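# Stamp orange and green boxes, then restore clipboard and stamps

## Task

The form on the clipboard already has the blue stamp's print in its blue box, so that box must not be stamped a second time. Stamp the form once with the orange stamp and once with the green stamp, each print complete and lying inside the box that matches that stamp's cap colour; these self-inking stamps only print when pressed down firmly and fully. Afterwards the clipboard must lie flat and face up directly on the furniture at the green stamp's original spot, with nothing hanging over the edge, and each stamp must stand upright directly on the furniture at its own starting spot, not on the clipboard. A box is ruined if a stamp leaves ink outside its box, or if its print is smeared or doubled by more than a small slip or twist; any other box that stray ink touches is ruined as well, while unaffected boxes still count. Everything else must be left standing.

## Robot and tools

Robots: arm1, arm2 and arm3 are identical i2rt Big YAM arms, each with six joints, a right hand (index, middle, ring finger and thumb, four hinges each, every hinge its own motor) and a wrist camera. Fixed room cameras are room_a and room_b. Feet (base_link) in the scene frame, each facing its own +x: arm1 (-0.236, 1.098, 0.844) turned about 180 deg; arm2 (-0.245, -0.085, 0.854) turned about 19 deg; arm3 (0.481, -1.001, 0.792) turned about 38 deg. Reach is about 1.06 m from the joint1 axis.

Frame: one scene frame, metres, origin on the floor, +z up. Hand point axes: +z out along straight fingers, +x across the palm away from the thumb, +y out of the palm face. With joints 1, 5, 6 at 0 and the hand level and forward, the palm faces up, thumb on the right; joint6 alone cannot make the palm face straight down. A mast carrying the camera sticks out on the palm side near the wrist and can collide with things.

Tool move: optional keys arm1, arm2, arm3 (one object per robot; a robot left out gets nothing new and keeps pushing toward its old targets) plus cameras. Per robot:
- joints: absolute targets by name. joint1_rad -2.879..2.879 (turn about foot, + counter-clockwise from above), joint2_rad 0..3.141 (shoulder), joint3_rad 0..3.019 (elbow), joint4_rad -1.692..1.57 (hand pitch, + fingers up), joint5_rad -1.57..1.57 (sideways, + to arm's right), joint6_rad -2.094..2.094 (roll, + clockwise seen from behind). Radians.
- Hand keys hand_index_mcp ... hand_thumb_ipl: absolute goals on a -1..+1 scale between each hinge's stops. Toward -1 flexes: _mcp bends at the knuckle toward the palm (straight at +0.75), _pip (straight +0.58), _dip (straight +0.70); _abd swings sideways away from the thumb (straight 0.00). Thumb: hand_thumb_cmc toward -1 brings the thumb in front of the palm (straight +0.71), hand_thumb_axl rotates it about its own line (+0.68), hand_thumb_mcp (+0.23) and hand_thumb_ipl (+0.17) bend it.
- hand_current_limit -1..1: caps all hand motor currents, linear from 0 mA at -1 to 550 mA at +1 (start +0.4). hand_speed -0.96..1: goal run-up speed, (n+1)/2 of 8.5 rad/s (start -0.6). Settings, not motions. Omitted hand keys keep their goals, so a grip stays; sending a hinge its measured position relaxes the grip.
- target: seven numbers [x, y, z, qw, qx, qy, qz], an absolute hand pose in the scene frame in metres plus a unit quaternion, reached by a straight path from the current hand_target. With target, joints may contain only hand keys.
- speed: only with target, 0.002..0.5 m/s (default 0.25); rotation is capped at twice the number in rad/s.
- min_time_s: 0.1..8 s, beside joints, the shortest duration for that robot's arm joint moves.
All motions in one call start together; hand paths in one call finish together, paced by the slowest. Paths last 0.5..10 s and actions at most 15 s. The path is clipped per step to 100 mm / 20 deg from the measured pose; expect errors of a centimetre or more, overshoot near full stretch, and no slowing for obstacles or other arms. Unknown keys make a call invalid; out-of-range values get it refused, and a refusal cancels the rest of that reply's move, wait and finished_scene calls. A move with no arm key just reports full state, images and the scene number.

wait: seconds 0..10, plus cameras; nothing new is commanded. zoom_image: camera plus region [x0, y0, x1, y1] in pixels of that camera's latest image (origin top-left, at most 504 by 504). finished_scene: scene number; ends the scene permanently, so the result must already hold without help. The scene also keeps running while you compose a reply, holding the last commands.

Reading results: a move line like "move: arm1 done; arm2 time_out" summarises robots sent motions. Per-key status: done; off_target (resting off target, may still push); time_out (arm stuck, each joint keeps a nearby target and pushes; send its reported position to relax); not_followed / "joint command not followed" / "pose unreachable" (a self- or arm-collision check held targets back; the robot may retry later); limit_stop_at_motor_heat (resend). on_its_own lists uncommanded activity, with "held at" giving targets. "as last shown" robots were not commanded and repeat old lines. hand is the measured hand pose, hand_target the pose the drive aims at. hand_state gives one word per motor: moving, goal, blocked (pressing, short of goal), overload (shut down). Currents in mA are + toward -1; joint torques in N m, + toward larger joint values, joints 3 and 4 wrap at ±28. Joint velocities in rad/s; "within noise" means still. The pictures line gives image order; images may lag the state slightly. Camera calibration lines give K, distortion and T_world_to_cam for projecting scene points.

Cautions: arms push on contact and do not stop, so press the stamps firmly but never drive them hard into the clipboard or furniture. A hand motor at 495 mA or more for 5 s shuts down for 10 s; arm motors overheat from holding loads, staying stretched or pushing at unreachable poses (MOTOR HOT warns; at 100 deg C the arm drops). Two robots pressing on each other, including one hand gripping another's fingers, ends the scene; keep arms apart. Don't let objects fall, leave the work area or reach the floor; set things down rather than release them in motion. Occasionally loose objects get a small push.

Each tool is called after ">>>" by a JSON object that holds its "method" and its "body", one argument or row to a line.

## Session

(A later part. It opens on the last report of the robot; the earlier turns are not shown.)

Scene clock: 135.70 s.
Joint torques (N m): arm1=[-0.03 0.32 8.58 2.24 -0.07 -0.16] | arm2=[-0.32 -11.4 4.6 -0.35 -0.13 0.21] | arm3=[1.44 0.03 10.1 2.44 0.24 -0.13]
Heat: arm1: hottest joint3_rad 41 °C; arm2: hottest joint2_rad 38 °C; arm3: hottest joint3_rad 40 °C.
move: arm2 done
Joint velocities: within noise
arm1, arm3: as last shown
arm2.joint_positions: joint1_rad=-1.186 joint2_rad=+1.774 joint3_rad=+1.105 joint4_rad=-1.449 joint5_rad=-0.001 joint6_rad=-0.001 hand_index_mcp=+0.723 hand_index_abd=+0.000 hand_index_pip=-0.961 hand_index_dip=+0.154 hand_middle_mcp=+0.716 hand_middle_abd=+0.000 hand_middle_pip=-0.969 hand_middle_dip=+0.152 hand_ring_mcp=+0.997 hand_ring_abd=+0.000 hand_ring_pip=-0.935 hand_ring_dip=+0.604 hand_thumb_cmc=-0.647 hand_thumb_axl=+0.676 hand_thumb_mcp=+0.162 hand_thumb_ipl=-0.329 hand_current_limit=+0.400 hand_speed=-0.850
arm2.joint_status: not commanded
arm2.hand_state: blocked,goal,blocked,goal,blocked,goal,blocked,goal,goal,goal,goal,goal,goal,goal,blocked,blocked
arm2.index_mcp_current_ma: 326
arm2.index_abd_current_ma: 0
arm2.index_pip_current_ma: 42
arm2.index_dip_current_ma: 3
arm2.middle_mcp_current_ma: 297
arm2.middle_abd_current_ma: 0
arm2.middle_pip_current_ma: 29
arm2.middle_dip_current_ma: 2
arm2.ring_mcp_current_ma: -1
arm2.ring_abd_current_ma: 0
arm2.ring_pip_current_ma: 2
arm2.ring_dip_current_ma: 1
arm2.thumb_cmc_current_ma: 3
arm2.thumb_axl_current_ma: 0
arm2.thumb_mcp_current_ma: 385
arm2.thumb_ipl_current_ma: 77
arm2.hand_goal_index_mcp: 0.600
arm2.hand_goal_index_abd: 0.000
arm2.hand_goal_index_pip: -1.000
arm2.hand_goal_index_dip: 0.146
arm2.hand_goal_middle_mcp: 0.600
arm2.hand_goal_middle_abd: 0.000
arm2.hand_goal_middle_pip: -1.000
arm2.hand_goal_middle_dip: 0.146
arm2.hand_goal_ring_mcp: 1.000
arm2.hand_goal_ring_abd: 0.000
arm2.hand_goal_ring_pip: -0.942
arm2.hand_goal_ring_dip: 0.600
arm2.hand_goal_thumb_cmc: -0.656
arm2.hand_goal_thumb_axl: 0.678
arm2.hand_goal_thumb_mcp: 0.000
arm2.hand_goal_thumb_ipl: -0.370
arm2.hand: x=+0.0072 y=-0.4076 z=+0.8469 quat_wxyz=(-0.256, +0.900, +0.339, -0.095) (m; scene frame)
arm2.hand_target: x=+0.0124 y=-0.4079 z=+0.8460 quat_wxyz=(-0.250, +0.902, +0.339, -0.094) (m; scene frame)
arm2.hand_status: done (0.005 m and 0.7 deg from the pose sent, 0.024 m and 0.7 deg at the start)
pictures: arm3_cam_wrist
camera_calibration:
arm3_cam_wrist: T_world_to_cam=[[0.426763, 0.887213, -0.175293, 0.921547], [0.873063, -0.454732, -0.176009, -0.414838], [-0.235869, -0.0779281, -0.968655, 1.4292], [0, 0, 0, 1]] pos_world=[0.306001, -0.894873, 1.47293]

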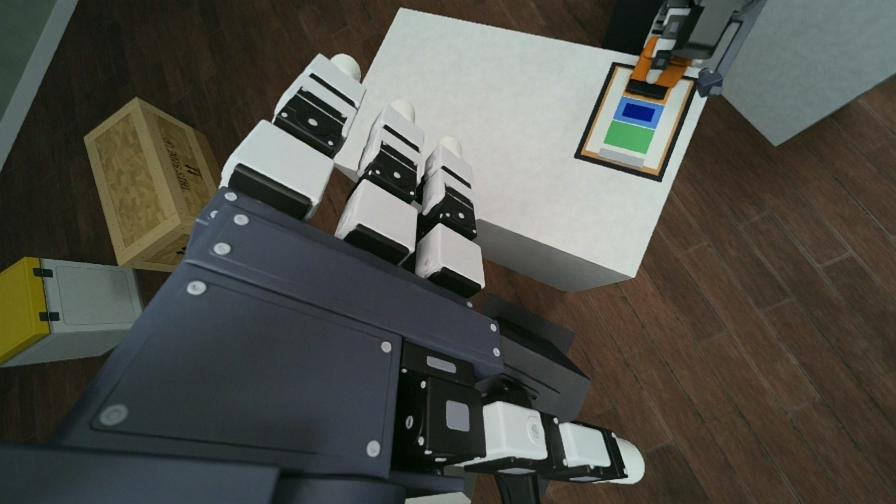

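>>> {"method": "move", "body": {
  "arm2": {"target": [0.0135, -0.4085, 0.836, 0.2501, -0.9020, -0.3391, 0.0940], "speed": 0.04},
  "cameras": ["arm2_cam_wrist", "arm3_cam_wrist"]
}}

>>> {"method": "zoom_image", "body": {
  "camera": "arm3_cam_wrist",
  "region": [600, 30, 720, 150]
}}

Scene clock: 139.90 s.
Joint torques (N m): arm1=[-0.09 0.32 8.59 2.26 -0.07 -0.16] | arm2=[-0.67 -11.58 4.44 -0.25 -0.13 0.21] | arm3=[0.62 -0.56 10.17 2.63 0.16 -0.12]
Heat: arm1: hottest joint3_rad 41 °C; arm2: hottest joint2_rad 38 °C; arm3: hottest joint3_rad 40 °C.
move: arm2 done
Joint velocities: within noise
arm1, arm3: as last shown
arm2.joint_positions: joint1_rad=-1.185 joint2_rad=+1.791 joint3_rad=+1.101 joint4_rad=-1.425 joint5_rad=-0.001 joint6_rad=+0.000 hand_index_mcp=+0.722 hand_index_abd=+0.000 hand_index_pip=-0.961 hand_index_dip=+0.154 hand_middle_mcp=+0.715 hand_middle_abd=+0.000 hand_middle_pip=-0.969 hand_middle_dip=+0.152 hand_ring_mcp=+0.997 hand_ring_abd=+0.000 hand_ring_pip=-0.935 hand_ring_dip=+0.604 hand_thumb_cmc=-0.646 hand_thumb_axl=+0.675 hand_thumb_mcp=+0.162 hand_thumb_ipl=-0.328 hand_current_limit=+0.400 hand_speed=-0.850
arm2.joint_status: not commanded
arm2.hand_state: blocked,goal,blocked,goal,blocked,goal,blocked,goal,goal,goal,goal,goal,goal,goal,blocked,blocked
arm2.index_mcp_current_ma: 324
arm2.index_abd_current_ma: 0
arm2.index_pip_current_ma: 42
arm2.index_dip_current_ma: 3
arm2.middle_mcp_current_ma: 292
arm2.middle_abd_current_ma: 0
arm2.middle_pip_current_ma: 29
arm2.middle_dip_current_ma: 2
arm2.ring_mcp_current_ma: -1
arm2.ring_abd_current_ma: 0
arm2.ring_pip_current_ma: 2
arm2.ring_dip_current_ma: 1
arm2.thumb_cmc_current_ma: 4
arm2.thumb_axl_current_ma: -1
arm2.thumb_mcp_current_ma: 385
arm2.thumb_ipl_current_ma: 77
arm2.hand_goal_index_mcp: 0.600
arm2.hand_goal_index_abd: 0.000
arm2.hand_goal_index_pip: -1.000
arm2.hand_goal_index_dip: 0.146
arm2.hand_goal_middle_mcp: 0.600
arm2.hand_goal_middle_abd: 0.000
arm2.hand_goal_middle_pip: -1.000
arm2.hand_goal_middle_dip: 0.146
arm2.hand_goal_ring_mcp: 1.000
arm2.hand_goal_ring_abd: 0.000
arm2.hand_goal_ring_pip: -0.942
arm2.hand_goal_ring_dip: 0.600
arm2.hand_goal_thumb_cmc: -0.656
arm2.hand_goal_thumb_axl: 0.678
arm2.hand_goal_thumb_mcp: 0.000
arm2.hand_goal_thumb_ipl: -0.370
arm2.hand: x=+0.0085 y=-0.4087 z=+0.8380 quat_wxyz=(-0.255, +0.901, +0.339, -0.095) (m; scene frame)
arm2.hand_target: x=+0.0134 y=-0.4085 z=+0.8360 quat_wxyz=(-0.250, +0.902, +0.339, -0.094) (m; scene frame)
arm2.hand_status: done (0.005 m and 0.5 deg from the pose sent, 0.013 m and 0.7 deg at the start)
pictures: arm2_cam_wrist, arm3_cam_wrist
camera_calibration:
arm2_cam_wrist: T_world_to_cam=[[-0.282371, -0.903253, -0.32311, -0.0561484], [-0.371672, -0.2075, 0.904877, -0.887023], [-0.884379, 0.375603, -0.277122, 0.5147], [0, 0, 0, 1]] pos_world=[0.109653, -0.428097, 0.92714]
arm3_cam_wrist: T_world_to_cam=[[0.426763, 0.887213, -0.175293, 0.921547], [0.873063, -0.454732, -0.176009, -0.414838], [-0.235869, -0.0779281, -0.968655, 1.4292], [0, 0, 0, 1]] pos_world=[0.306001, -0.894873, 1.47293]

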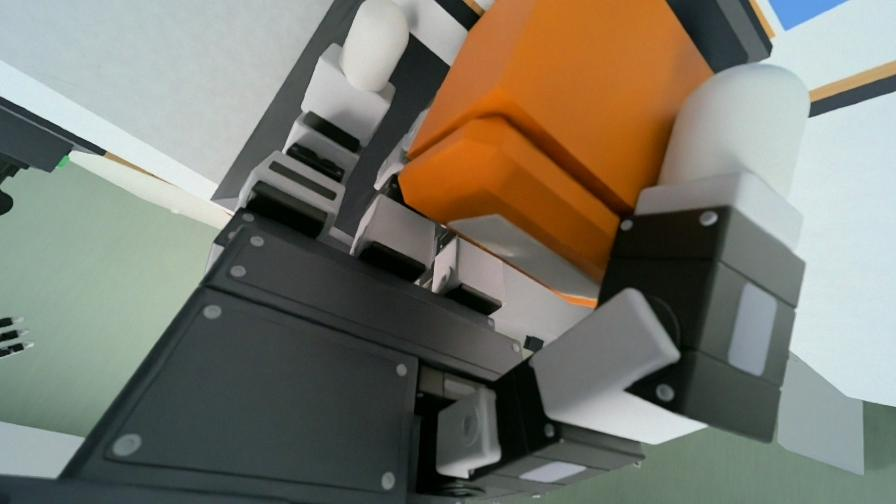

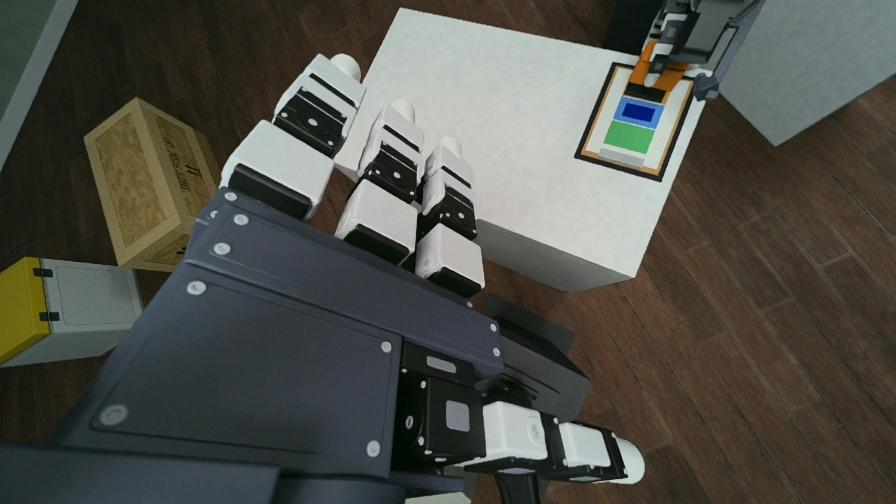

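Scaled by 4.200 from the camera's 896x504 image, which has a finer 1280x720 frame.

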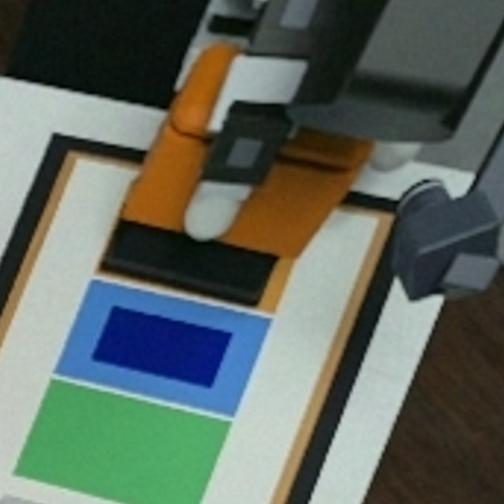

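>>> {"method": "move", "body": {
  "arm2": {"target": [0.0140, -0.4083, 0.829, 0.2501, -0.9020, -0.3391, 0.0940], "speed": 0.03},
  "cameras": ["arm3_cam_wrist"]
}}

>>> {"method": "zoom_image", "body": {
  "camera": "arm3_cam_wrist",
  "region": [600, 30, 720, 150]
}}

Scene clock: 143.07 s.
Joint torques (N m): arm1=[-0.03 0.38 8.58 2.25 -0.07 -0.16] | arm2=[-0.38 -10.75 4.25 0.08 -0.16 0.17] | arm3=[0.67 0.26 9.94 2.74 0.27 -0.1]
Heat: arm1: hottest joint3_rad 41 °C; arm2: hottest joint2_rad 38 °C; arm3: hottest joint3_rad 40 °C.
move: arm2 done
Joint velocities: within noise
arm1, arm3: as last shown
arm2.joint_positions: joint1_rad=-1.184 joint2_rad=+1.792 joint3_rad=+1.099 joint4_rad=-1.415 joint5_rad=-0.002 joint6_rad=+0.004 hand_index_mcp=+0.720 hand_index_abd=+0.000 hand_index_pip=-0.961 hand_index_dip=+0.154 hand_middle_mcp=+0.715 hand_middle_abd=+0.000 hand_middle_pip=-0.970 hand_middle_dip=+0.142 hand_ring_mcp=+0.997 hand_ring_abd=+0.000 hand_ring_pip=-0.935 hand_ring_dip=+0.604 hand_thumb_cmc=-0.645 hand_thumb_axl=+0.670 hand_thumb_mcp=+0.162 hand_thumb_ipl=-0.328 hand_current_limit=+0.400 hand_speed=-0.850
arm2.joint_status: not commanded
arm2.hand_state: blocked,goal,blocked,goal,blocked,goal,blocked,goal,goal,goal,goal,goal,goal,goal,blocked,blocked
arm2.index_mcp_current_ma: 312
arm2.index_abd_current_ma: 0
arm2.index_pip_current_ma: 42
arm2.index_dip_current_ma: 3
arm2.middle_mcp_current_ma: 289
arm2.middle_abd_current_ma: 0
arm2.middle_pip_current_ma: 27
arm2.middle_dip_current_ma: -1
arm2.ring_mcp_current_ma: -1
arm2.ring_abd_current_ma: 0
arm2.ring_pip_current_ma: 2
arm2.ring_dip_current_ma: 1
arm2.thumb_cmc_current_ma: 5
arm2.thumb_axl_current_ma: -4
arm2.thumb_mcp_current_ma: 385
arm2.thumb_ipl_current_ma: 79
arm2.hand_goal_index_mcp: 0.600
arm2.hand_goal_index_abd: 0.000
arm2.hand_goal_index_pip: -1.000
arm2.hand_goal_index_dip: 0.146
arm2.hand_goal_middle_mcp: 0.600
arm2.hand_goal_middle_abd: 0.000
arm2.hand_goal_middle_pip: -1.000
arm2.hand_goal_middle_dip: 0.146
arm2.hand_goal_ring_mcp: 1.000
arm2.hand_goal_ring_abd: 0.000
arm2.hand_goal_ring_pip: -0.942
arm2.hand_goal_ring_dip: 0.600
arm2.hand_goal_thumb_cmc: -0.656
arm2.hand_goal_thumb_axl: 0.678
arm2.hand_goal_thumb_mcp: 0.000
arm2.hand_goal_thumb_ipl: -0.370
arm2.hand: x=+0.0095 y=-0.4095 z=+0.8366 quat_wxyz=(-0.251, +0.902, +0.338, -0.094) (m; scene frame)
arm2.hand_target: x=+0.0141 y=-0.4082 z=+0.8292 quat_wxyz=(-0.250, +0.902, +0.339, -0.094) (m; scene frame)
arm2.hand_status: done (0.009 m and 0.2 deg from the pose sent, 0.011 m and 0.6 deg at the start)
pictures: arm3_cam_wrist
camera_calibration:
arm3_cam_wrist: T_world_to_cam=[[0.426763, 0.887213, -0.175293, 0.921547], [0.873063, -0.454732, -0.176009, -0.414838], [-0.235869, -0.0779281, -0.968655, 1.4292], [0, 0, 0, 1]] pos_world=[0.306001, -0.894873, 1.47293]

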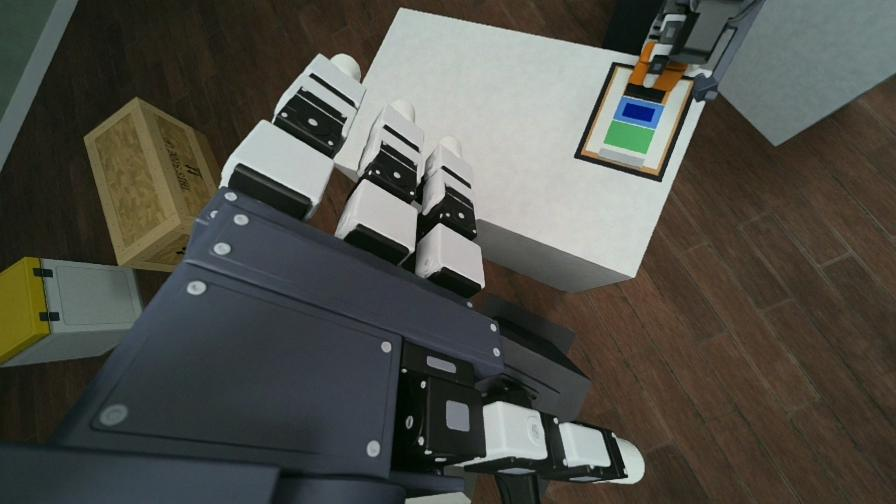

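Scaled by 4.200 from the camera's 896x504 image, which has a finer 1280x720 frame.

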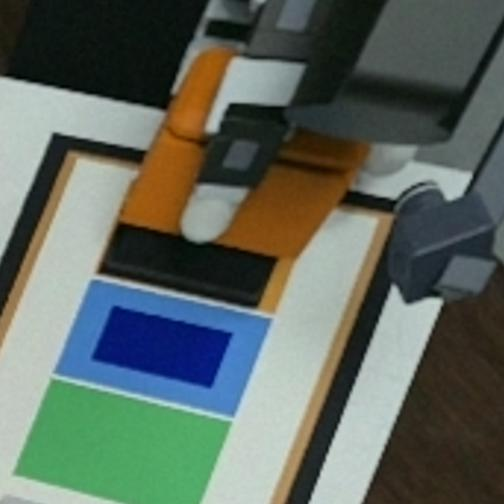

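>>> {"method": "move", "body": {
  "arm2": {"joints": {"hand_index_mcp": 0.70, "hand_middle_mcp": 0.70, "hand_thumb_mcp": 0.10}}
}}

>>> {"method": "move", "body": {
  "arm2": {"joints": {"hand_index_mcp": 0.78, "hand_middle_mcp": 0.78, "hand_thumb_mcp": 0.17}},
  "cameras": ["arm2_cam_wrist", "arm3_cam_wrist"]
}}

>>> {"method": "zoom_image", "body": {
  "camera": "arm3_cam_wrist",
  "region": [600, 30, 720, 150]
}}

Scene clock: 145.73 s.
Joint torques (N m): arm1=[-0.03 0.26 8.58 2.24 -0.07 -0.16] | arm2=[-0.5 -10.75 4.3 0.02 -0.14 0.15] | arm3=[1.14 -0.03 10.06 2.59 0.18 -0.17]
Heat: arm1: hottest joint3_rad 41 °C; arm2: hottest joint2_rad 38 °C; arm3: hottest joint3_rad 40 °C.
move: arm2 off_target
Joint velocities: within noise
arm1, arm3: as last shown
arm2.joint_positions: joint1_rad=-1.184 joint2_rad=+1.793 joint3_rad=+1.099 joint4_rad=-1.413 joint5_rad=-0.002 joint6_rad=+0.006 hand_index_mcp=+0.727 hand_index_abd=+0.000 hand_index_pip=-0.964 hand_index_dip=+0.153 hand_middle_mcp=+0.725 hand_middle_abd=+0.000 hand_middle_pip=-0.980 hand_middle_dip=+0.142 hand_ring_mcp=+0.997 hand_ring_abd=+0.000 hand_ring_pip=-0.935 hand_ring_dip=+0.604 hand_thumb_cmc=-0.645 hand_thumb_axl=+0.670 hand_thumb_mcp=+0.169 hand_thumb_ipl=-0.328 hand_current_limit=+0.400 hand_speed=-0.850
arm2.joint_status: hand_index_mcp off_target (ended at +0.727, target +0.700); hand_middle_mcp off_target (ended at +0.725, target +0.700); hand_thumb_mcp off_target (ended at +0.169, target +0.100)
arm2.hand_state: blocked,goal,blocked,goal,blocked,goal,goal,goal,goal,goal,goal,goal,goal,goal,blocked,blocked
arm2.index_mcp_current_ma: 24
arm2.index_abd_current_ma: 0
arm2.index_pip_current_ma: 37
arm2.index_dip_current_ma: 2
arm2.middle_mcp_current_ma: 22
arm2.middle_abd_current_ma: 0
arm2.middle_pip_current_ma: 13
arm2.middle_dip_current_ma: -1
arm2.ring_mcp_current_ma: -1
arm2.ring_abd_current_ma: 0
arm2.ring_pip_current_ma: 2
arm2.ring_dip_current_ma: 1
arm2.thumb_cmc_current_ma: 5
arm2.thumb_axl_current_ma: -4
arm2.thumb_mcp_current_ma: 169
arm2.thumb_ipl_current_ma: 78
arm2.hand_goal_index_mcp: 0.700
arm2.hand_goal_index_abd: 0.000
arm2.hand_goal_index_pip: -1.000
arm2.hand_goal_index_dip: 0.146
arm2.hand_goal_middle_mcp: 0.700
arm2.hand_goal_middle_abd: 0.000
arm2.hand_goal_middle_pip: -1.000
arm2.hand_goal_middle_dip: 0.146
arm2.hand_goal_ring_mcp: 1.000
arm2.hand_goal_ring_abd: 0.000
arm2.hand_goal_ring_pip: -0.942
arm2.hand_goal_ring_dip: 0.600
arm2.hand_goal_thumb_cmc: -0.656
arm2.hand_goal_thumb_axl: 0.678
arm2.hand_goal_thumb_mcp: 0.100
arm2.hand_goal_thumb_ipl: -0.370
arm2.hand: x=+0.0095 y=-0.4098 z=+0.8361 quat_wxyz=(-0.251, +0.903, +0.337, -0.094) (m; scene frame)
arm2.hand_target: x=+0.0139 y=-0.4081 z=+0.8291 quat_wxyz=(-0.250, +0.902, +0.339, -0.094) (m; scene frame)
arm2.hand_status: not commanded
pictures: none

Scene clock: 146.33 s.
Joint torques (N m): arm1=[-0.03 0.26 8.61 2.25 -0.07 -0.16] | arm2=[-0.44 -11.11 4.27 -0.27 -0.17 0.15] | arm3=[0.67 0.03 10.04 2.58 0.21 -0.14]
Heat: arm1: hottest joint3_rad 41 °C; arm2: hottest joint2_rad 38 °C; arm3: hottest joint3_rad 40 °C.
move: arm2 done
Joint velocities: within noise
arm1, arm3: as last shown
arm2.joint_positions: joint1_rad=-1.184 joint2_rad=+1.793 joint3_rad=+1.099 joint4_rad=-1.406 joint5_rad=-0.002 joint6_rad=+0.007 hand_index_mcp=+0.773 hand_index_abd=+0.000 hand_index_pip=-0.992 hand_index_dip=+0.149 hand_middle_mcp=+0.772 hand_middle_abd=+0.000 hand_middle_pip=-0.996 hand_middle_dip=+0.144 hand_ring_mcp=+0.997 hand_ring_abd=+0.000 hand_ring_pip=-0.935 hand_ring_dip=+0.604 hand_thumb_cmc=-0.646 hand_thumb_axl=+0.677 hand_thumb_mcp=+0.173 hand_thumb_ipl=-0.359 hand_current_limit=+0.400 hand_speed=-0.850
arm2.joint_status: all done
arm2.hand_state: goal,goal,goal,goal,goal,goal,goal,goal,goal,goal,goal,goal,goal,goal,goal,goal
arm2.index_mcp_current_ma: -3
arm2.index_abd_current_ma: 0
arm2.index_pip_current_ma: 3
arm2.index_dip_current_ma: 1
arm2.middle_mcp_current_ma: -3
arm2.middle_abd_current_ma: 0
arm2.middle_pip_current_ma: 1
arm2.middle_dip_current_ma: 0
arm2.ring_mcp_current_ma: -1
arm2.ring_abd_current_ma: 0
arm2.ring_pip_current_ma: 2
arm2.ring_dip_current_ma: 1
arm2.thumb_cmc_current_ma: 5
arm2.thumb_axl_current_ma: 0
arm2.thumb_mcp_current_ma: 1
arm2.thumb_ipl_current_ma: 8
arm2.hand_goal_index_mcp: 0.780
arm2.hand_goal_index_abd: 0.000
arm2.hand_goal_index_pip: -1.000
arm2.hand_goal_index_dip: 0.146
arm2.hand_goal_middle_mcp: 0.780
arm2.hand_goal_middle_abd: 0.000
arm2.hand_goal_middle_pip: -1.000
arm2.hand_goal_middle_dip: 0.146
arm2.hand_goal_ring_mcp: 1.000
arm2.hand_goal_ring_abd: 0.000
arm2.hand_goal_ring_pip: -0.942
arm2.hand_goal_ring_dip: 0.600
arm2.hand_goal_thumb_cmc: -0.656
arm2.hand_goal_thumb_axl: 0.678
arm2.hand_goal_thumb_mcp: 0.170
arm2.hand_goal_thumb_ipl: -0.370
arm2.hand: x=+0.0104 y=-0.4110 z=+0.8355 quat_wxyz=(-0.248, +0.903, +0.337, -0.093) (m; scene frame)
arm2.hand_target: x=+0.0139 y=-0.4080 z=+0.8291 quat_wxyz=(-0.250, +0.902, +0.339, -0.094) (m; scene frame)
arm2.hand_status: not commanded
pictures: arm2_cam_wrist, arm3_cam_wrist
camera_calibration:
arm2_cam_wrist: T_world_to_cam=[[-0.284769, -0.905787, -0.313778, -0.0672005], [-0.378649, -0.194425, 0.904889, -0.879023], [-0.880643, 0.376496, -0.287609, 0.525677], [0, 0, 0, 1]] pos_world=[0.110956, -0.429689, 0.925522]
arm3_cam_wrist: T_world_to_cam=[[0.426763, 0.887213, -0.175293, 0.921547], [0.873063, -0.454732, -0.176009, -0.414838], [-0.235869, -0.0779281, -0.968655, 1.4292], [0, 0, 0, 1]] pos_world=[0.306001, -0.894873, 1.47293]

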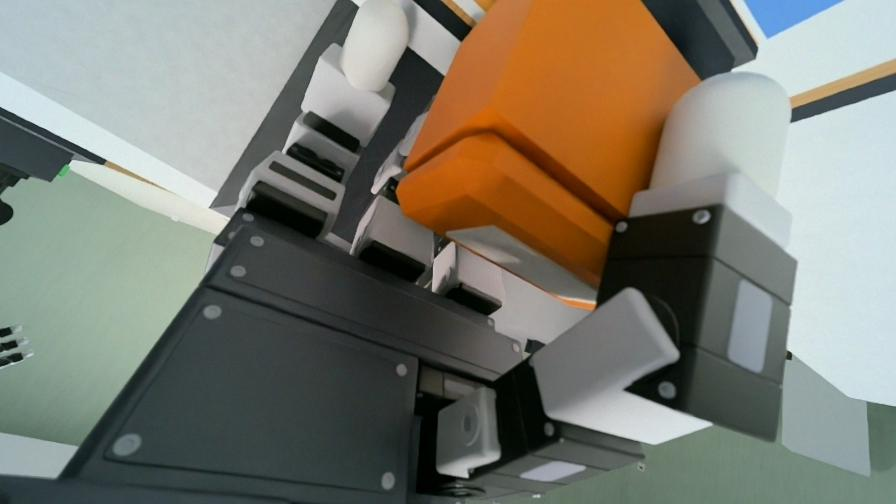

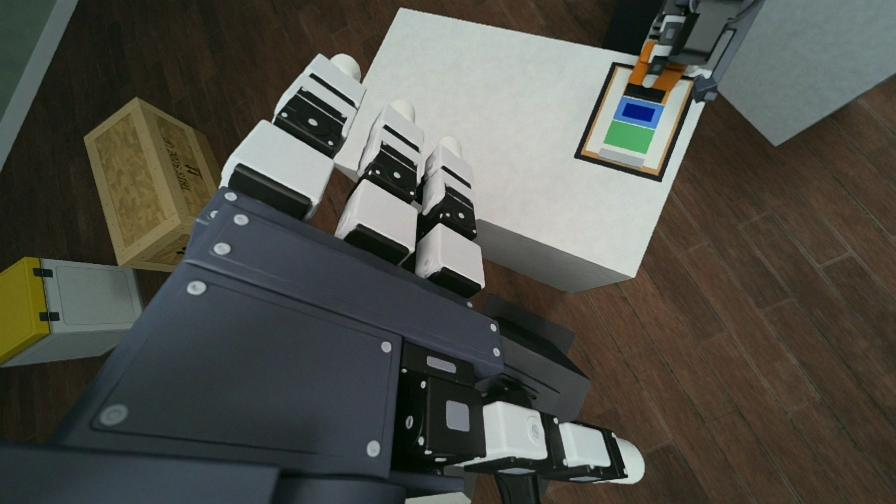

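Scaled by 4.200 from the camera's 896x504 image, which has a finer 1280x720 frame.

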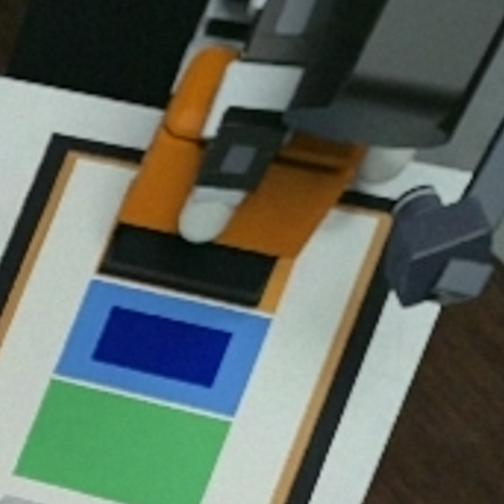

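>>> {"method": "move", "body": {
  "arm2": {"joints": {"hand_index_mcp": 1.0, "hand_middle_mcp": 1.0, "hand_thumb_mcp": 0.6, "hand_thumb_ipl": -0.2, "hand_speed": -0.75}}
}}

>>> {"method": "move", "body": {
  "arm2": {"joints": {"joint2_rad": 1.60}, "min_time_s": 2}
}}

>>> {"method": "move", "body": {
  "arm2": {"joints": {"joint2_rad": 1.35}, "min_time_s": 1.5},
  "cameras": ["arm2_cam_wrist", "arm3_cam_wrist"]
}}

>>> {"method": "zoom_image", "body": {
  "camera": "arm3_cam_wrist",
  "region": [560, 0, 760, 200]
}}

Scene clock: 149.67 s.
Joint torques (N m): arm1=[-0.03 0.26 8.58 2.25 -0.07 -0.16] | arm2=[-0.44 -11.16 4.23 -0.31 -0.16 0.13] | arm3=[0.91 0.09 10.15 2.39 0.19 -0.1]
Heat: arm1: hottest joint3_rad 41 °C; arm2: hottest joint2_rad 38 °C; arm3: hottest joint3_rad 40 °C.
move: arm2 done
Joint velocities: within noise
arm1, arm3: as last shown
arm2.joint_positions: joint1_rad=-1.184 joint2_rad=+1.796 joint3_rad=+1.099 joint4_rad=-1.406 joint5_rad=-0.002 joint6_rad=+0.007 hand_index_mcp=+0.988 hand_index_abd=+0.000 hand_index_pip=-0.992 hand_index_dip=+0.149 hand_middle_mcp=+0.988 hand_middle_abd=+0.000 hand_middle_pip=-0.996 hand_middle_dip=+0.144 hand_ring_mcp=+0.997 hand_ring_abd=+0.000 hand_ring_pip=-0.935 hand_ring_dip=+0.604 hand_thumb_cmc=-0.653 hand_thumb_axl=+0.677 hand_thumb_mcp=+0.590 hand_thumb_ipl=-0.204 hand_current_limit=+0.400 hand_speed=-0.750
arm2.joint_status: all done
arm2.hand_state: goal,goal,goal,goal,goal,goal,goal,goal,goal,goal,goal,goal,goal,goal,goal,goal
arm2.index_mcp_current_ma: -6
arm2.index_abd_current_ma: 0
arm2.index_pip_current_ma: 3
arm2.index_dip_current_ma: 1
arm2.middle_mcp_current_ma: -6
arm2.middle_abd_current_ma: 0
arm2.middle_pip_current_ma: 1
arm2.middle_dip_current_ma: 0
arm2.ring_mcp_current_ma: -1
arm2.ring_abd_current_ma: 0
arm2.ring_pip_current_ma: 2
arm2.ring_dip_current_ma: 1
arm2.thumb_cmc_current_ma: 1
arm2.thumb_axl_current_ma: 0
arm2.thumb_mcp_current_ma: -6
arm2.thumb_ipl_current_ma: -1
arm2.hand_goal_index_mcp: 1.000
arm2.hand_goal_index_abd: 0.000
arm2.hand_goal_index_pip: -1.000
arm2.hand_goal_index_dip: 0.146
arm2.hand_goal_middle_mcp: 1.000
arm2.hand_goal_middle_abd: 0.000
arm2.hand_goal_middle_pip: -1.000
arm2.hand_goal_middle_dip: 0.146
arm2.hand_goal_ring_mcp: 1.000
arm2.hand_goal_ring_abd: 0.000
arm2.hand_goal_ring_pip: -0.942
arm2.hand_goal_ring_dip: 0.600
arm2.hand_goal_thumb_cmc: -0.656
arm2.hand_goal_thumb_axl: 0.678
arm2.hand_goal_thumb_mcp: 0.600
arm2.hand_goal_thumb_ipl: -0.200
arm2.hand: x=+0.0102 y=-0.4107 z=+0.8346 quat_wxyz=(-0.249, +0.903, +0.337, -0.093) (m; scene frame)
arm2.hand_target: x=+0.0139 y=-0.4081 z=+0.8292 quat_wxyz=(-0.250, +0.902, +0.339, -0.094) (m; scene frame)
arm2.hand_status: not commanded
pictures: none

Scene clock: 152.10 s.
Joint torques (N m): arm1=[0.03 0.38 8.59 2.25 -0.07 -0.16] | arm2=[-0.38 -12.16 5.26 0.06 -0.15 0.14] | arm3=[0.62 0.91 10.09 2.52 0.22 -0.16]
Heat: arm1: hottest joint3_rad 41 °C; arm2: hottest joint2_rad 38 °C; arm3: hottest joint3_rad 40 °C.
move: arm2 done
Joint velocities: within noise
arm1: as last shown
arm2.joint_positions: joint1_rad=-1.184 joint2_rad=+1.616 joint3_rad=+1.099 joint4_rad=-1.406 joint5_rad=-0.002 joint6_rad=+0.007 hand_index_mcp=+0.990 hand_index_abd=+0.000 hand_index_pip=-0.992 hand_index_dip=+0.149 hand_middle_mcp=+0.990 hand_middle_abd=+0.000 hand_middle_pip=-0.996 hand_middle_dip=+0.144 hand_ring_mcp=+0.997 hand_ring_abd=+0.000 hand_ring_pip=-0.935 hand_ring_dip=+0.604 hand_thumb_cmc=-0.653 hand_thumb_axl=+0.677 hand_thumb_mcp=+0.590 hand_thumb_ipl=-0.204 hand_current_limit=+0.400 hand_speed=-0.750
arm2.joint_status: all done
arm2.hand_state: goal,goal,goal,goal,goal,goal,goal,goal,goal,goal,goal,goal,goal,goal,goal,goal
arm2.index_mcp_current_ma: -5
arm2.index_abd_current_ma: 0
arm2.index_pip_current_ma: 3
arm2.index_dip_current_ma: 1
arm2.middle_mcp_current_ma: -5
arm2.middle_abd_current_ma: 0
arm2.middle_pip_current_ma: 1
arm2.middle_dip_current_ma: 0
arm2.ring_mcp_current_ma: -1
arm2.ring_abd_current_ma: 0
arm2.ring_pip_current_ma: 2
arm2.ring_dip_current_ma: 1
arm2.thumb_cmc_current_ma: 1
arm2.thumb_axl_current_ma: 0
arm2.thumb_mcp_current_ma: -6
arm2.thumb_ipl_current_ma: -1
arm2.hand_goal_index_mcp: 1.000
arm2.hand_goal_index_abd: 0.000
arm2.hand_goal_index_pip: -1.000
arm2.hand_goal_index_dip: 0.146
arm2.hand_goal_middle_mcp: 1.000
arm2.hand_goal_middle_abd: 0.000
arm2.hand_goal_middle_pip: -1.000
arm2.hand_goal_middle_dip: 0.146
arm2.hand_goal_ring_mcp: 1.000
arm2.hand_goal_ring_abd: 0.000
arm2.hand_goal_ring_pip: -0.942
arm2.hand_goal_ring_dip: 0.600
arm2.hand_goal_thumb_cmc: -0.656
arm2.hand_goal_thumb_axl: 0.678
arm2.hand_goal_thumb_mcp: 0.600
arm2.hand_goal_thumb_ipl: -0.200
arm2.hand: x=+0.0237 y=-0.4262 z=+0.9067 quat_wxyz=(-0.167, +0.922, +0.344, -0.062) (m; scene frame)
arm2.hand_target: x=+0.0296 y=-0.4257 z=+0.9128 quat_wxyz=(-0.156, +0.923, +0.347, -0.057) (m; scene frame)
arm2.hand_status: not commanded
arm3.joint_positions: joint1_rad=+2.290 joint2_rad=+0.632 joint3_rad=+1.361 joint4_rad=-1.266 joint5_rad=+0.116 joint6_rad=+0.997 hand_index_mcp=+0.756 hand_index_abd=+0.000 hand_index_pip=+0.577 hand_index_dip=+0.696 hand_middle_mcp=+0.757 hand_middle_abd=+0.000 hand_middle_pip=+0.577 hand_middle_dip=+0.696 hand_ring_mcp=+0.757 hand_ring_abd=+0.000 hand_ring_pip=+0.577 hand_ring_dip=+0.696 hand_thumb_cmc=+0.716 hand_thumb_axl=+0.677 hand_thumb_mcp=+0.226 hand_thumb_ipl=+0.168 hand_current_limit=+0.400 hand_speed=-0.600
arm3.joint_status: not commanded
arm3.hand_state: goal,goal,goal,goal,goal,goal,goal,goal,goal,goal,goal,goal,goal,goal,goal,goal
arm3.index_mcp_current_ma: 0
arm3.index_abd_current_ma: 0
arm3.index_pip_current_ma: 0
arm3.index_dip_current_ma: 0
arm3.middle_mcp_current_ma: 1
arm3.middle_abd_current_ma: 0
arm3.middle_pip_current_ma: 0
arm3.middle_dip_current_ma: 0
arm3.ring_mcp_current_ma: 1
arm3.ring_abd_current_ma: 0
arm3.ring_pip_current_ma: 0
arm3.ring_dip_current_ma: 0
arm3.thumb_cmc_current_ma: 0
arm3.thumb_axl_current_ma: 0
arm3.thumb_mcp_current_ma: 0
arm3.thumb_ipl_current_ma: 0
arm3.hand_goal_index_mcp: 0.754
arm3.hand_goal_index_abd: 0.000
arm3.hand_goal_index_pip: 0.576
arm3.hand_goal_index_dip: 0.696
arm3.hand_goal_middle_mcp: 0.754
arm3.hand_goal_middle_abd: 0.000
arm3.hand_goal_middle_pip: 0.576
arm3.hand_goal_middle_dip: 0.696
arm3.hand_goal_ring_mcp: 0.754
arm3.hand_goal_ring_abd: 0.000
arm3.hand_goal_ring_pip: 0.576
arm3.hand_goal_ring_dip: 0.696
arm3.hand_goal_thumb_cmc: 0.714
arm3.hand_goal_thumb_axl: 0.678
arm3.hand_goal_thumb_mcp: 0.226
arm3.hand_goal_thumb_ipl: 0.168
arm3.hand: x=+0.2443 y=-0.8522 z=+1.3572 quat_wxyz=(-0.439, -0.142, +0.857, +0.228) (m; scene frame)
arm3.hand_target: x=+0.2459 y=-0.8548 z=+1.3669 quat_wxyz=(-0.449, -0.144, +0.852, +0.230) (m; scene frame)
arm3.hand_status: not commanded
pictures: none

Scene clock: 154.03 s.
Joint torques (N m): arm1=[-0.03 0.26 8.57 2.25 -0.07 -0.16] | arm2=[-0.44 -9.05 6.46 0.72 -0.15 0.13] | arm3=[1.26 0.15 10.02 2.37 0.22 -0.13]
Heat: arm1: hottest joint3_rad 41 °C; arm2: hottest joint2_rad 38 °C; arm3: hottest joint3_rad 40 °C.
move: arm2 done
Joint velocities: within noise
arm1.joint_positions: joint1_rad=-0.443 joint2_rad=+0.603 joint3_rad=+1.383 joint4_rad=-1.250 joint5_rad=-0.063 joint6_rad=+1.016 hand_index_mcp=+0.756 hand_index_abd=+0.001 hand_index_pip=+0.577 hand_index_dip=+0.696 hand_middle_mcp=+0.756 hand_middle_abd=+0.001 hand_middle_pip=+0.577 hand_middle_dip=+0.696 hand_ring_mcp=+0.756 hand_ring_abd=+0.000 hand_ring_pip=+0.577 hand_ring_dip=+0.696 hand_thumb_cmc=+0.715 hand_thumb_axl=+0.677 hand_thumb_mcp=+0.226 hand_thumb_ipl=+0.168 hand_current_limit=+0.400 hand_speed=-0.600
arm1.joint_status: not commanded
arm1.hand_state: goal,goal,goal,goal,goal,goal,goal,goal,goal,goal,goal,goal,goal,goal,goal,goal
arm1.index_mcp_current_ma: 1
arm1.index_abd_current_ma: 0
arm1.index_pip_current_ma: 0
arm1.index_dip_current_ma: 0
arm1.middle_mcp_current_ma: 1
arm1.middle_abd_current_ma: 0
arm1.middle_pip_current_ma: 0
arm1.middle_dip_current_ma: 0
arm1.ring_mcp_current_ma: 1
arm1.ring_abd_current_ma: 0
arm1.ring_pip_current_ma: 0
arm1.ring_dip_current_ma: 0
arm1.thumb_cmc_current_ma: 1
arm1.thumb_axl_current_ma: 0
arm1.thumb_mcp_current_ma: 0
arm1.thumb_ipl_current_ma: 0
arm1.hand_goal_index_mcp: 0.754
arm1.hand_goal_index_abd: 0.000
arm1.hand_goal_index_pip: 0.576
arm1.hand_goal_index_dip: 0.696
arm1.hand_goal_middle_mcp: 0.754
arm1.hand_goal_middle_abd: 0.000
arm1.hand_goal_middle_pip: 0.576
arm1.hand_goal_middle_dip: 0.696
arm1.hand_goal_ring_mcp: 0.754
arm1.hand_goal_ring_abd: 0.000
arm1.hand_goal_ring_pip: 0.576
arm1.hand_goal_ring_dip: 0.696
arm1.hand_goal_thumb_cmc: 0.714
arm1.hand_goal_thumb_axl: 0.678
arm1.hand_goal_thumb_mcp: 0.226
arm1.hand_goal_thumb_ipl: 0.168
arm1.hand: x=-0.4358 y=+1.2748 z=+1.4220 quat_wxyz=(-0.472, -0.064, +0.850, +0.227) (m; scene frame)
arm1.hand_target: x=-0.4310 y=+1.2745 z=+1.4376 quat_wxyz=(-0.484, -0.061, +0.841, +0.236) (m; scene frame)
arm1.hand_status: not commanded
arm2.joint_positions: joint1_rad=-1.184 joint2_rad=+1.361 joint3_rad=+1.099 joint4_rad=-1.406 joint5_rad=-0.002 joint6_rad=+0.007 hand_index_mcp=+0.993 hand_index_abd=+0.000 hand_index_pip=-0.992 hand_index_dip=+0.149 hand_middle_mcp=+0.993 hand_middle_abd=+0.000 hand_middle_pip=-0.996 hand_middle_dip=+0.144 hand_ring_mcp=+0.997 hand_ring_abd=+0.000 hand_ring_pip=-0.935 hand_ring_dip=+0.604 hand_thumb_cmc=-0.653 hand_thumb_axl=+0.677 hand_thumb_mcp=+0.591 hand_thumb_ipl=-0.204 hand_current_limit=+0.400 hand_speed=-0.750
arm2.joint_status: all done
arm2.hand_state: goal,goal,goal,goal,goal,goal,goal,goal,goal,goal,goal,goal,goal,goal,goal,goal
arm2.index_mcp_current_ma: -2
arm2.index_abd_current_ma: 0
arm2.index_pip_current_ma: 3
arm2.index_dip_current_ma: 1
arm2.middle_mcp_current_ma: -2
arm2.middle_abd_current_ma: 0
arm2.middle_pip_current_ma: 1
arm2.middle_dip_current_ma: 0
arm2.ring_mcp_current_ma: 0
arm2.ring_abd_current_ma: 0
arm2.ring_pip_current_ma: 2
arm2.ring_dip_current_ma: 1
arm2.thumb_cmc_current_ma: 1
arm2.thumb_axl_current_ma: 0
arm2.thumb_mcp_current_ma: -6
arm2.thumb_ipl_current_ma: -1
arm2.hand_goal_index_mcp: 1.000
arm2.hand_goal_index_abd: 0.000
arm2.hand_goal_index_pip: -1.000
arm2.hand_goal_index_dip: 0.146
arm2.hand_goal_middle_mcp: 1.000
arm2.hand_goal_middle_abd: 0.000
arm2.hand_goal_middle_pip: -1.000
arm2.hand_goal_middle_dip: 0.146
arm2.hand_goal_ring_mcp: 1.000
arm2.hand_goal_ring_abd: 0.000
arm2.hand_goal_ring_pip: -0.942
arm2.hand_goal_ring_dip: 0.600
arm2.hand_goal_thumb_cmc: -0.656
arm2.hand_goal_thumb_axl: 0.678
arm2.hand_goal_thumb_mcp: 0.600
arm2.hand_goal_thumb_ipl: -0.200
arm2.hand: x=+0.0277 y=-0.4310 z=+1.0127 quat_wxyz=(-0.049, +0.936, +0.349, -0.017) (m; scene frame)
arm2.hand_target: x=+0.0327 y=-0.4295 z=+1.0176 quat_wxyz=(-0.040, +0.935, +0.352, -0.012) (m; scene frame)
arm2.hand_status: not commanded
arm3: as last shown
pictures: arm2_cam_wrist, arm3_cam_wrist
camera_calibration:
arm2_cam_wrist: T_world_to_cam=[[-0.228419, -0.970357, -0.0789409, -0.292095], [-0.622701, 0.0832888, 0.778014, -0.781734], [-0.748377, 0.22687, -0.623267, 0.871163], [0, 0, 0, 1]] pos_world=[0.098451, -0.415968, 1.12811]
arm3_cam_wrist: T_world_to_cam=[[0.426763, 0.887213, -0.175293, 0.921547], [0.873063, -0.454732, -0.176009, -0.414838], [-0.235869, -0.0779281, -0.968655, 1.4292], [0, 0, 0, 1]] pos_world=[0.306001, -0.894873, 1.47293]

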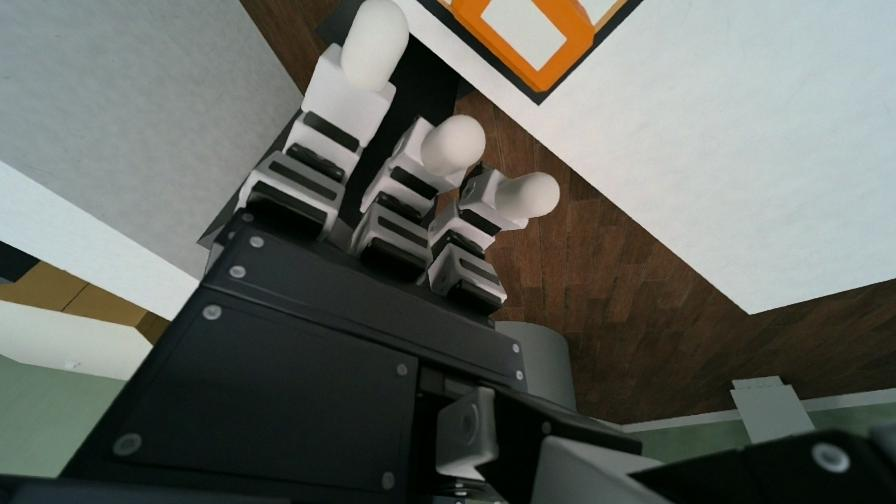

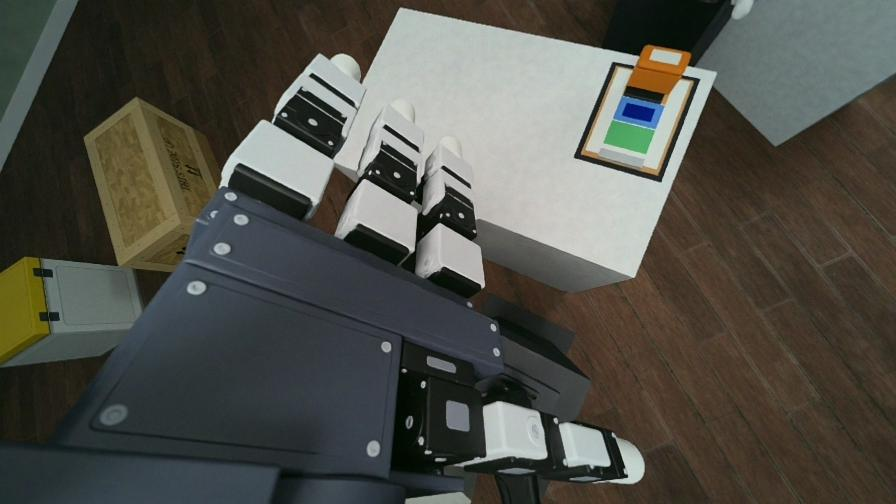

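Scaled by 2.520 from the camera's 896x504 image, which has a finer 1280x720 frame.

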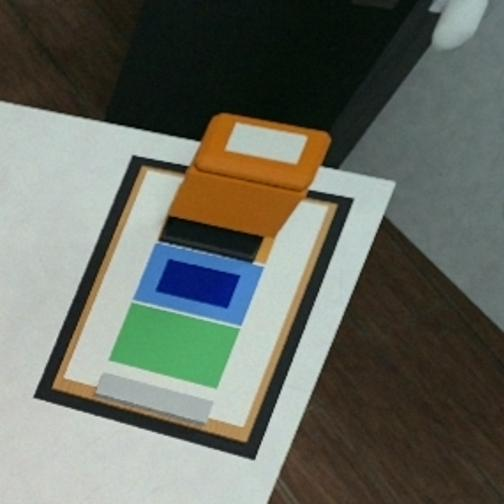

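>>> {"method": "zoom_image", "body": {
  "camera": "arm3_cam_wrist",
  "region": [615, 30, 705, 120]
}}

Scaled by 5.600 from the camera's 896x504 image, which has a finer 1280x720 frame.

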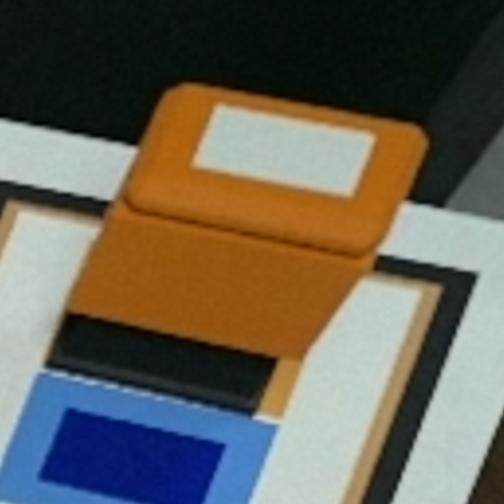

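>>> {"method": "move", "body": {
  "arm2": {"target": [0.0656, -0.4767, 1.11, 0, 0.9361, 0.3518, 0], "speed": 0.2, "joints": {"hand_speed": -0.4, "hand_index_mcp": 0.754, "hand_index_pip": 0.578, "hand_index_dip": 0.696, "hand_middle_mcp": 0.754, "hand_middle_pip": 0.578, "hand_middle_dip": 0.696, "hand_ring_mcp": 1.0, "hand_ring_pip": 0.578, "hand_ring_dip": 0.696, "hand_thumb_cmc": 0.71, "hand_thumb_mcp": 0.226, "hand_thumb_ipl": 0.168, "hand_current_limit": 0.78}},
  "cameras": ["arm3_cam_wrist"]
}}

>>> {"method": "zoom_image", "body": {
  "camera": "arm3_cam_wrist",
  "region": [560, 0, 760, 200]
}}

Scene clock: 162.60 s.
Joint torques (N m): arm1=[0.03 0.38 8.58 2.24 -0.08 -0.15] | arm2=[-1.49 -8.88 10.36 -0.12 0.21 0] | arm3=[0.79 -0.03 10.02 2.33 0.13 -0.16]
Heat: arm1: hottest joint3_rad 41 °C; arm2: hottest joint2_rad 38 °C; arm3: hottest joint3_rad 41 °C.
move: arm2 off_target
Joint velocities: within noise
arm1, arm3: as last shown
arm2.joint_positions: joint1_rad=-1.184 joint2_rad=+1.402 joint3_rad=+1.336 joint4_rad=-1.527 joint5_rad=-0.002 joint6_rad=+0.007 hand_index_mcp=+0.755 hand_index_abd=+0.000 hand_index_pip=+0.574 hand_index_dip=+0.693 hand_middle_mcp=+0.755 hand_middle_abd=+0.000 hand_middle_pip=+0.575 hand_middle_dip=+0.694 hand_ring_mcp=+0.997 hand_ring_abd=+0.000 hand_ring_pip=+0.572 hand_ring_dip=+0.693 hand_thumb_cmc=+0.707 hand_thumb_axl=+0.677 hand_thumb_mcp=+0.224 hand_thumb_ipl=+0.163 hand_current_limit=+0.780 hand_speed=-0.400
arm2.joint_status: all done
arm2.hand_state: goal,goal,goal,goal,goal,goal,goal,goal,goal,goal,goal,goal,goal,goal,goal,goal
arm2.index_mcp_current_ma: 0
arm2.index_abd_current_ma: 0
arm2.index_pip_current_ma: -1
arm2.index_dip_current_ma: 0
arm2.middle_mcp_current_ma: 0
arm2.middle_abd_current_ma: 0
arm2.middle_pip_current_ma: -1
arm2.middle_dip_current_ma: 0
arm2.ring_mcp_current_ma: 0
arm2.ring_abd_current_ma: 0
arm2.ring_pip_current_ma: -2
arm2.ring_dip_current_ma: 0
arm2.thumb_cmc_current_ma: -1
arm2.thumb_axl_current_ma: 0
arm2.thumb_mcp_current_ma: -1
arm2.thumb_ipl_current_ma: -2
arm2.hand_goal_index_mcp: 0.754
arm2.hand_goal_index_abd: 0.000
arm2.hand_goal_index_pip: 0.578
arm2.hand_goal_index_dip: 0.696
arm2.hand_goal_middle_mcp: 0.754
arm2.hand_goal_middle_abd: 0.000
arm2.hand_goal_middle_pip: 0.578
arm2.hand_goal_middle_dip: 0.696
arm2.hand_goal_ring_mcp: 1.000
arm2.hand_goal_ring_abd: 0.000
arm2.hand_goal_ring_pip: 0.578
arm2.hand_goal_ring_dip: 0.696
arm2.hand_goal_thumb_cmc: 0.710
arm2.hand_goal_thumb_axl: 0.678
arm2.hand_goal_thumb_mcp: 0.226
arm2.hand_goal_thumb_ipl: 0.168
arm2.hand: x=+0.0591 y=-0.4669 z=+1.0916 quat_wxyz=(-0.014, +0.937, +0.350, -0.004) (m; scene frame)
arm2.hand_target: x=+0.0652 y=-0.4760 z=+1.1099 quat_wxyz=(+0.000, +0.936, +0.352, +0.000) (m; scene frame)
arm2.hand_status: off_target (0.022 m and 1.7 deg from the pose sent, 0.114 m and 6.0 deg at the start)
pictures: arm3_cam_wrist
camera_calibration:
arm3_cam_wrist: T_world_to_cam=[[0.426763, 0.887213, -0.175293, 0.921547], [0.873063, -0.454732, -0.176009, -0.414838], [-0.235869, -0.0779281, -0.968655, 1.4292], [0, 0, 0, 1]] pos_world=[0.306001, -0.894873, 1.47293]

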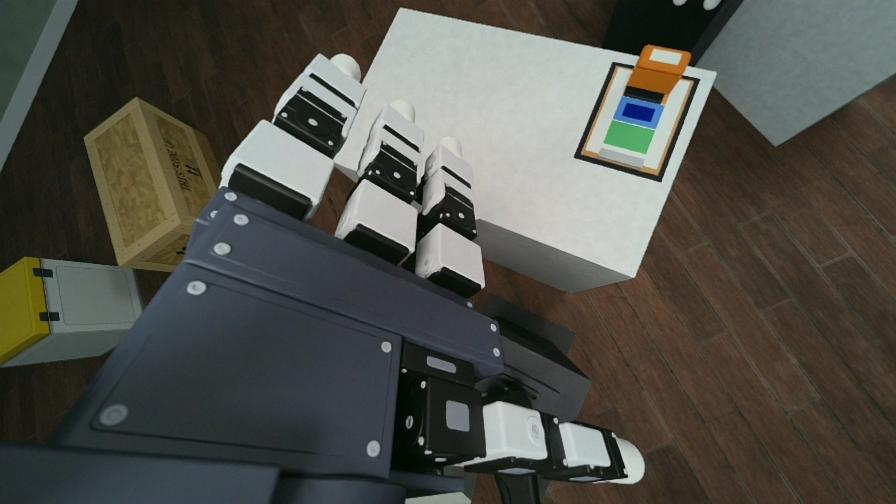

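Scaled by 2.520 from the camera's 896x504 image, which has a finer 1280x720 frame.

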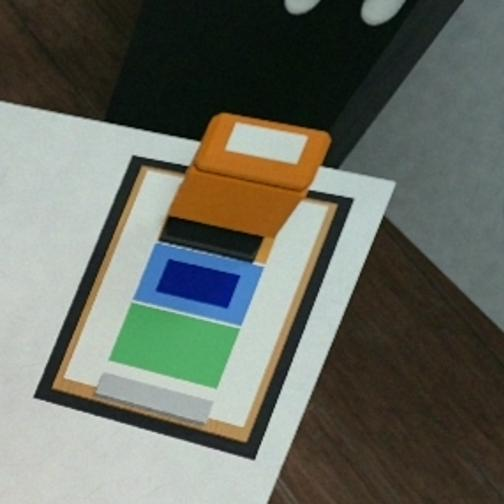

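>>> {"method": "move", "body": {
  "arm2": {"target": [0.0685, -0.480, 1.045, 0, 0.9361, 0.3518, 0], "speed": 0.12},
  "cameras": ["arm3_cam_wrist"]
}}

>>> {"method": "zoom_image", "body": {
  "camera": "arm3_cam_wrist",
  "region": [560, 0, 760, 200]
}}

Scene clock: 165.20 s.
Joint torques (N m): arm1=[0.03 0.38 8.57 2.25 -0.07 -0.16] | arm2=[-1.44 -9.58 6.86 1.03 0.19 0.01] | arm3=[0.38 -0.44 10.22 2.37 0.22 -0.14]
Heat: arm1: hottest joint3_rad 41 °C; arm2: hottest joint2_rad 38 °C; arm3: hottest joint3_rad 41 °C.
move: arm2 done
Joint velocities: within noise
arm1, arm3: as last shown
arm2.joint_positions: joint1_rad=-1.184 joint2_rad=+1.439 joint3_rad=+1.246 joint4_rad=-1.385 joint5_rad=-0.002 joint6_rad=+0.007 hand_index_mcp=+0.755 hand_index_abd=+0.000 hand_index_pip=+0.574 hand_index_dip=+0.693 hand_middle_mcp=+0.755 hand_middle_abd=+0.000 hand_middle_pip=+0.575 hand_middle_dip=+0.694 hand_ring_mcp=+0.997 hand_ring_abd=+0.000 hand_ring_pip=+0.573 hand_ring_dip=+0.693 hand_thumb_cmc=+0.707 hand_thumb_axl=+0.677 hand_thumb_mcp=+0.224 hand_thumb_ipl=+0.163 hand_current_limit=+0.780 hand_speed=-0.400
arm2.joint_status: not commanded
arm2.hand_state: goal,goal,goal,goal,goal,goal,goal,goal,goal,goal,goal,goal,goal,goal,goal,goal
arm2.index_mcp_current_ma: 0
arm2.index_abd_current_ma: 0
arm2.index_pip_current_ma: -1
arm2.index_dip_current_ma: 0
arm2.middle_mcp_current_ma: 0
arm2.middle_abd_current_ma: 0
arm2.middle_pip_current_ma: -1
arm2.middle_dip_current_ma: 0
arm2.ring_mcp_current_ma: 0
arm2.ring_abd_current_ma: 0
arm2.ring_pip_current_ma: -1
arm2.ring_dip_current_ma: 0
arm2.thumb_cmc_current_ma: -1
arm2.thumb_axl_current_ma: 0
arm2.thumb_mcp_current_ma: -1
arm2.thumb_ipl_current_ma: -2
arm2.hand_goal_index_mcp: 0.754
arm2.hand_goal_index_abd: 0.000
arm2.hand_goal_index_pip: 0.578
arm2.hand_goal_index_dip: 0.696
arm2.hand_goal_middle_mcp: 0.754
arm2.hand_goal_middle_abd: 0.000
arm2.hand_goal_middle_pip: 0.578
arm2.hand_goal_middle_dip: 0.696
arm2.hand_goal_ring_mcp: 1.000
arm2.hand_goal_ring_abd: 0.000
arm2.hand_goal_ring_pip: 0.578
arm2.hand_goal_ring_dip: 0.696
arm2.hand_goal_thumb_cmc: 0.710
arm2.hand_goal_thumb_axl: 0.678
arm2.hand_goal_thumb_mcp: 0.226
arm2.hand_goal_thumb_ipl: 0.168
arm2.hand: x=+0.0667 y=-0.4754 z=+1.0445 quat_wxyz=(-0.007, +0.937, +0.350, -0.001) (m; scene frame)
arm2.hand_target: x=+0.0685 y=-0.4799 z=+1.0450 quat_wxyz=(+0.000, +0.936, +0.352, +0.000) (m; scene frame)
arm2.hand_status: done (0.005 m and 0.8 deg from the pose sent, 0.049 m and 1.7 deg at the start)
pictures: arm3_cam_wrist
camera_calibration:
arm3_cam_wrist: T_world_to_cam=[[0.426763, 0.887213, -0.175293, 0.921547], [0.873063, -0.454732, -0.176009, -0.414838], [-0.235869, -0.0779281, -0.968655, 1.4292], [0, 0, 0, 1]] pos_world=[0.306001, -0.894873, 1.47293]

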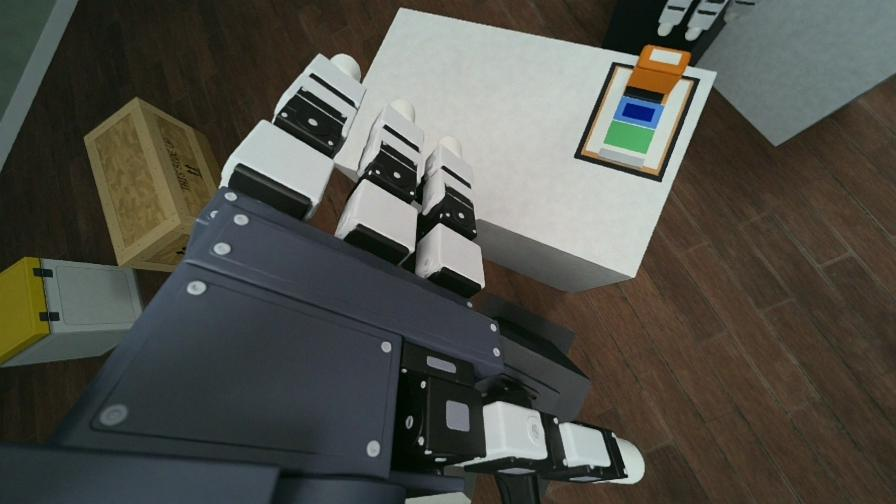

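Scaled by 2.520 from the camera's 896x504 image, which has a finer 1280x720 frame.

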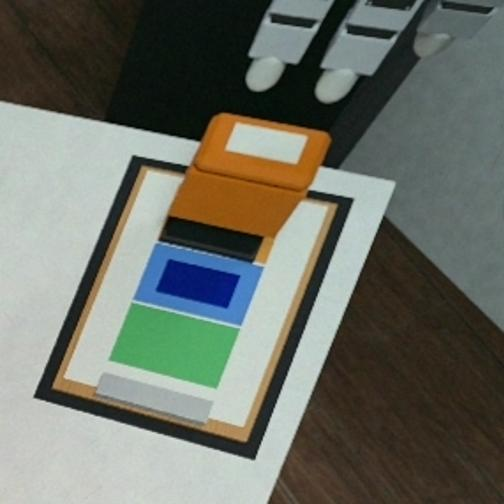

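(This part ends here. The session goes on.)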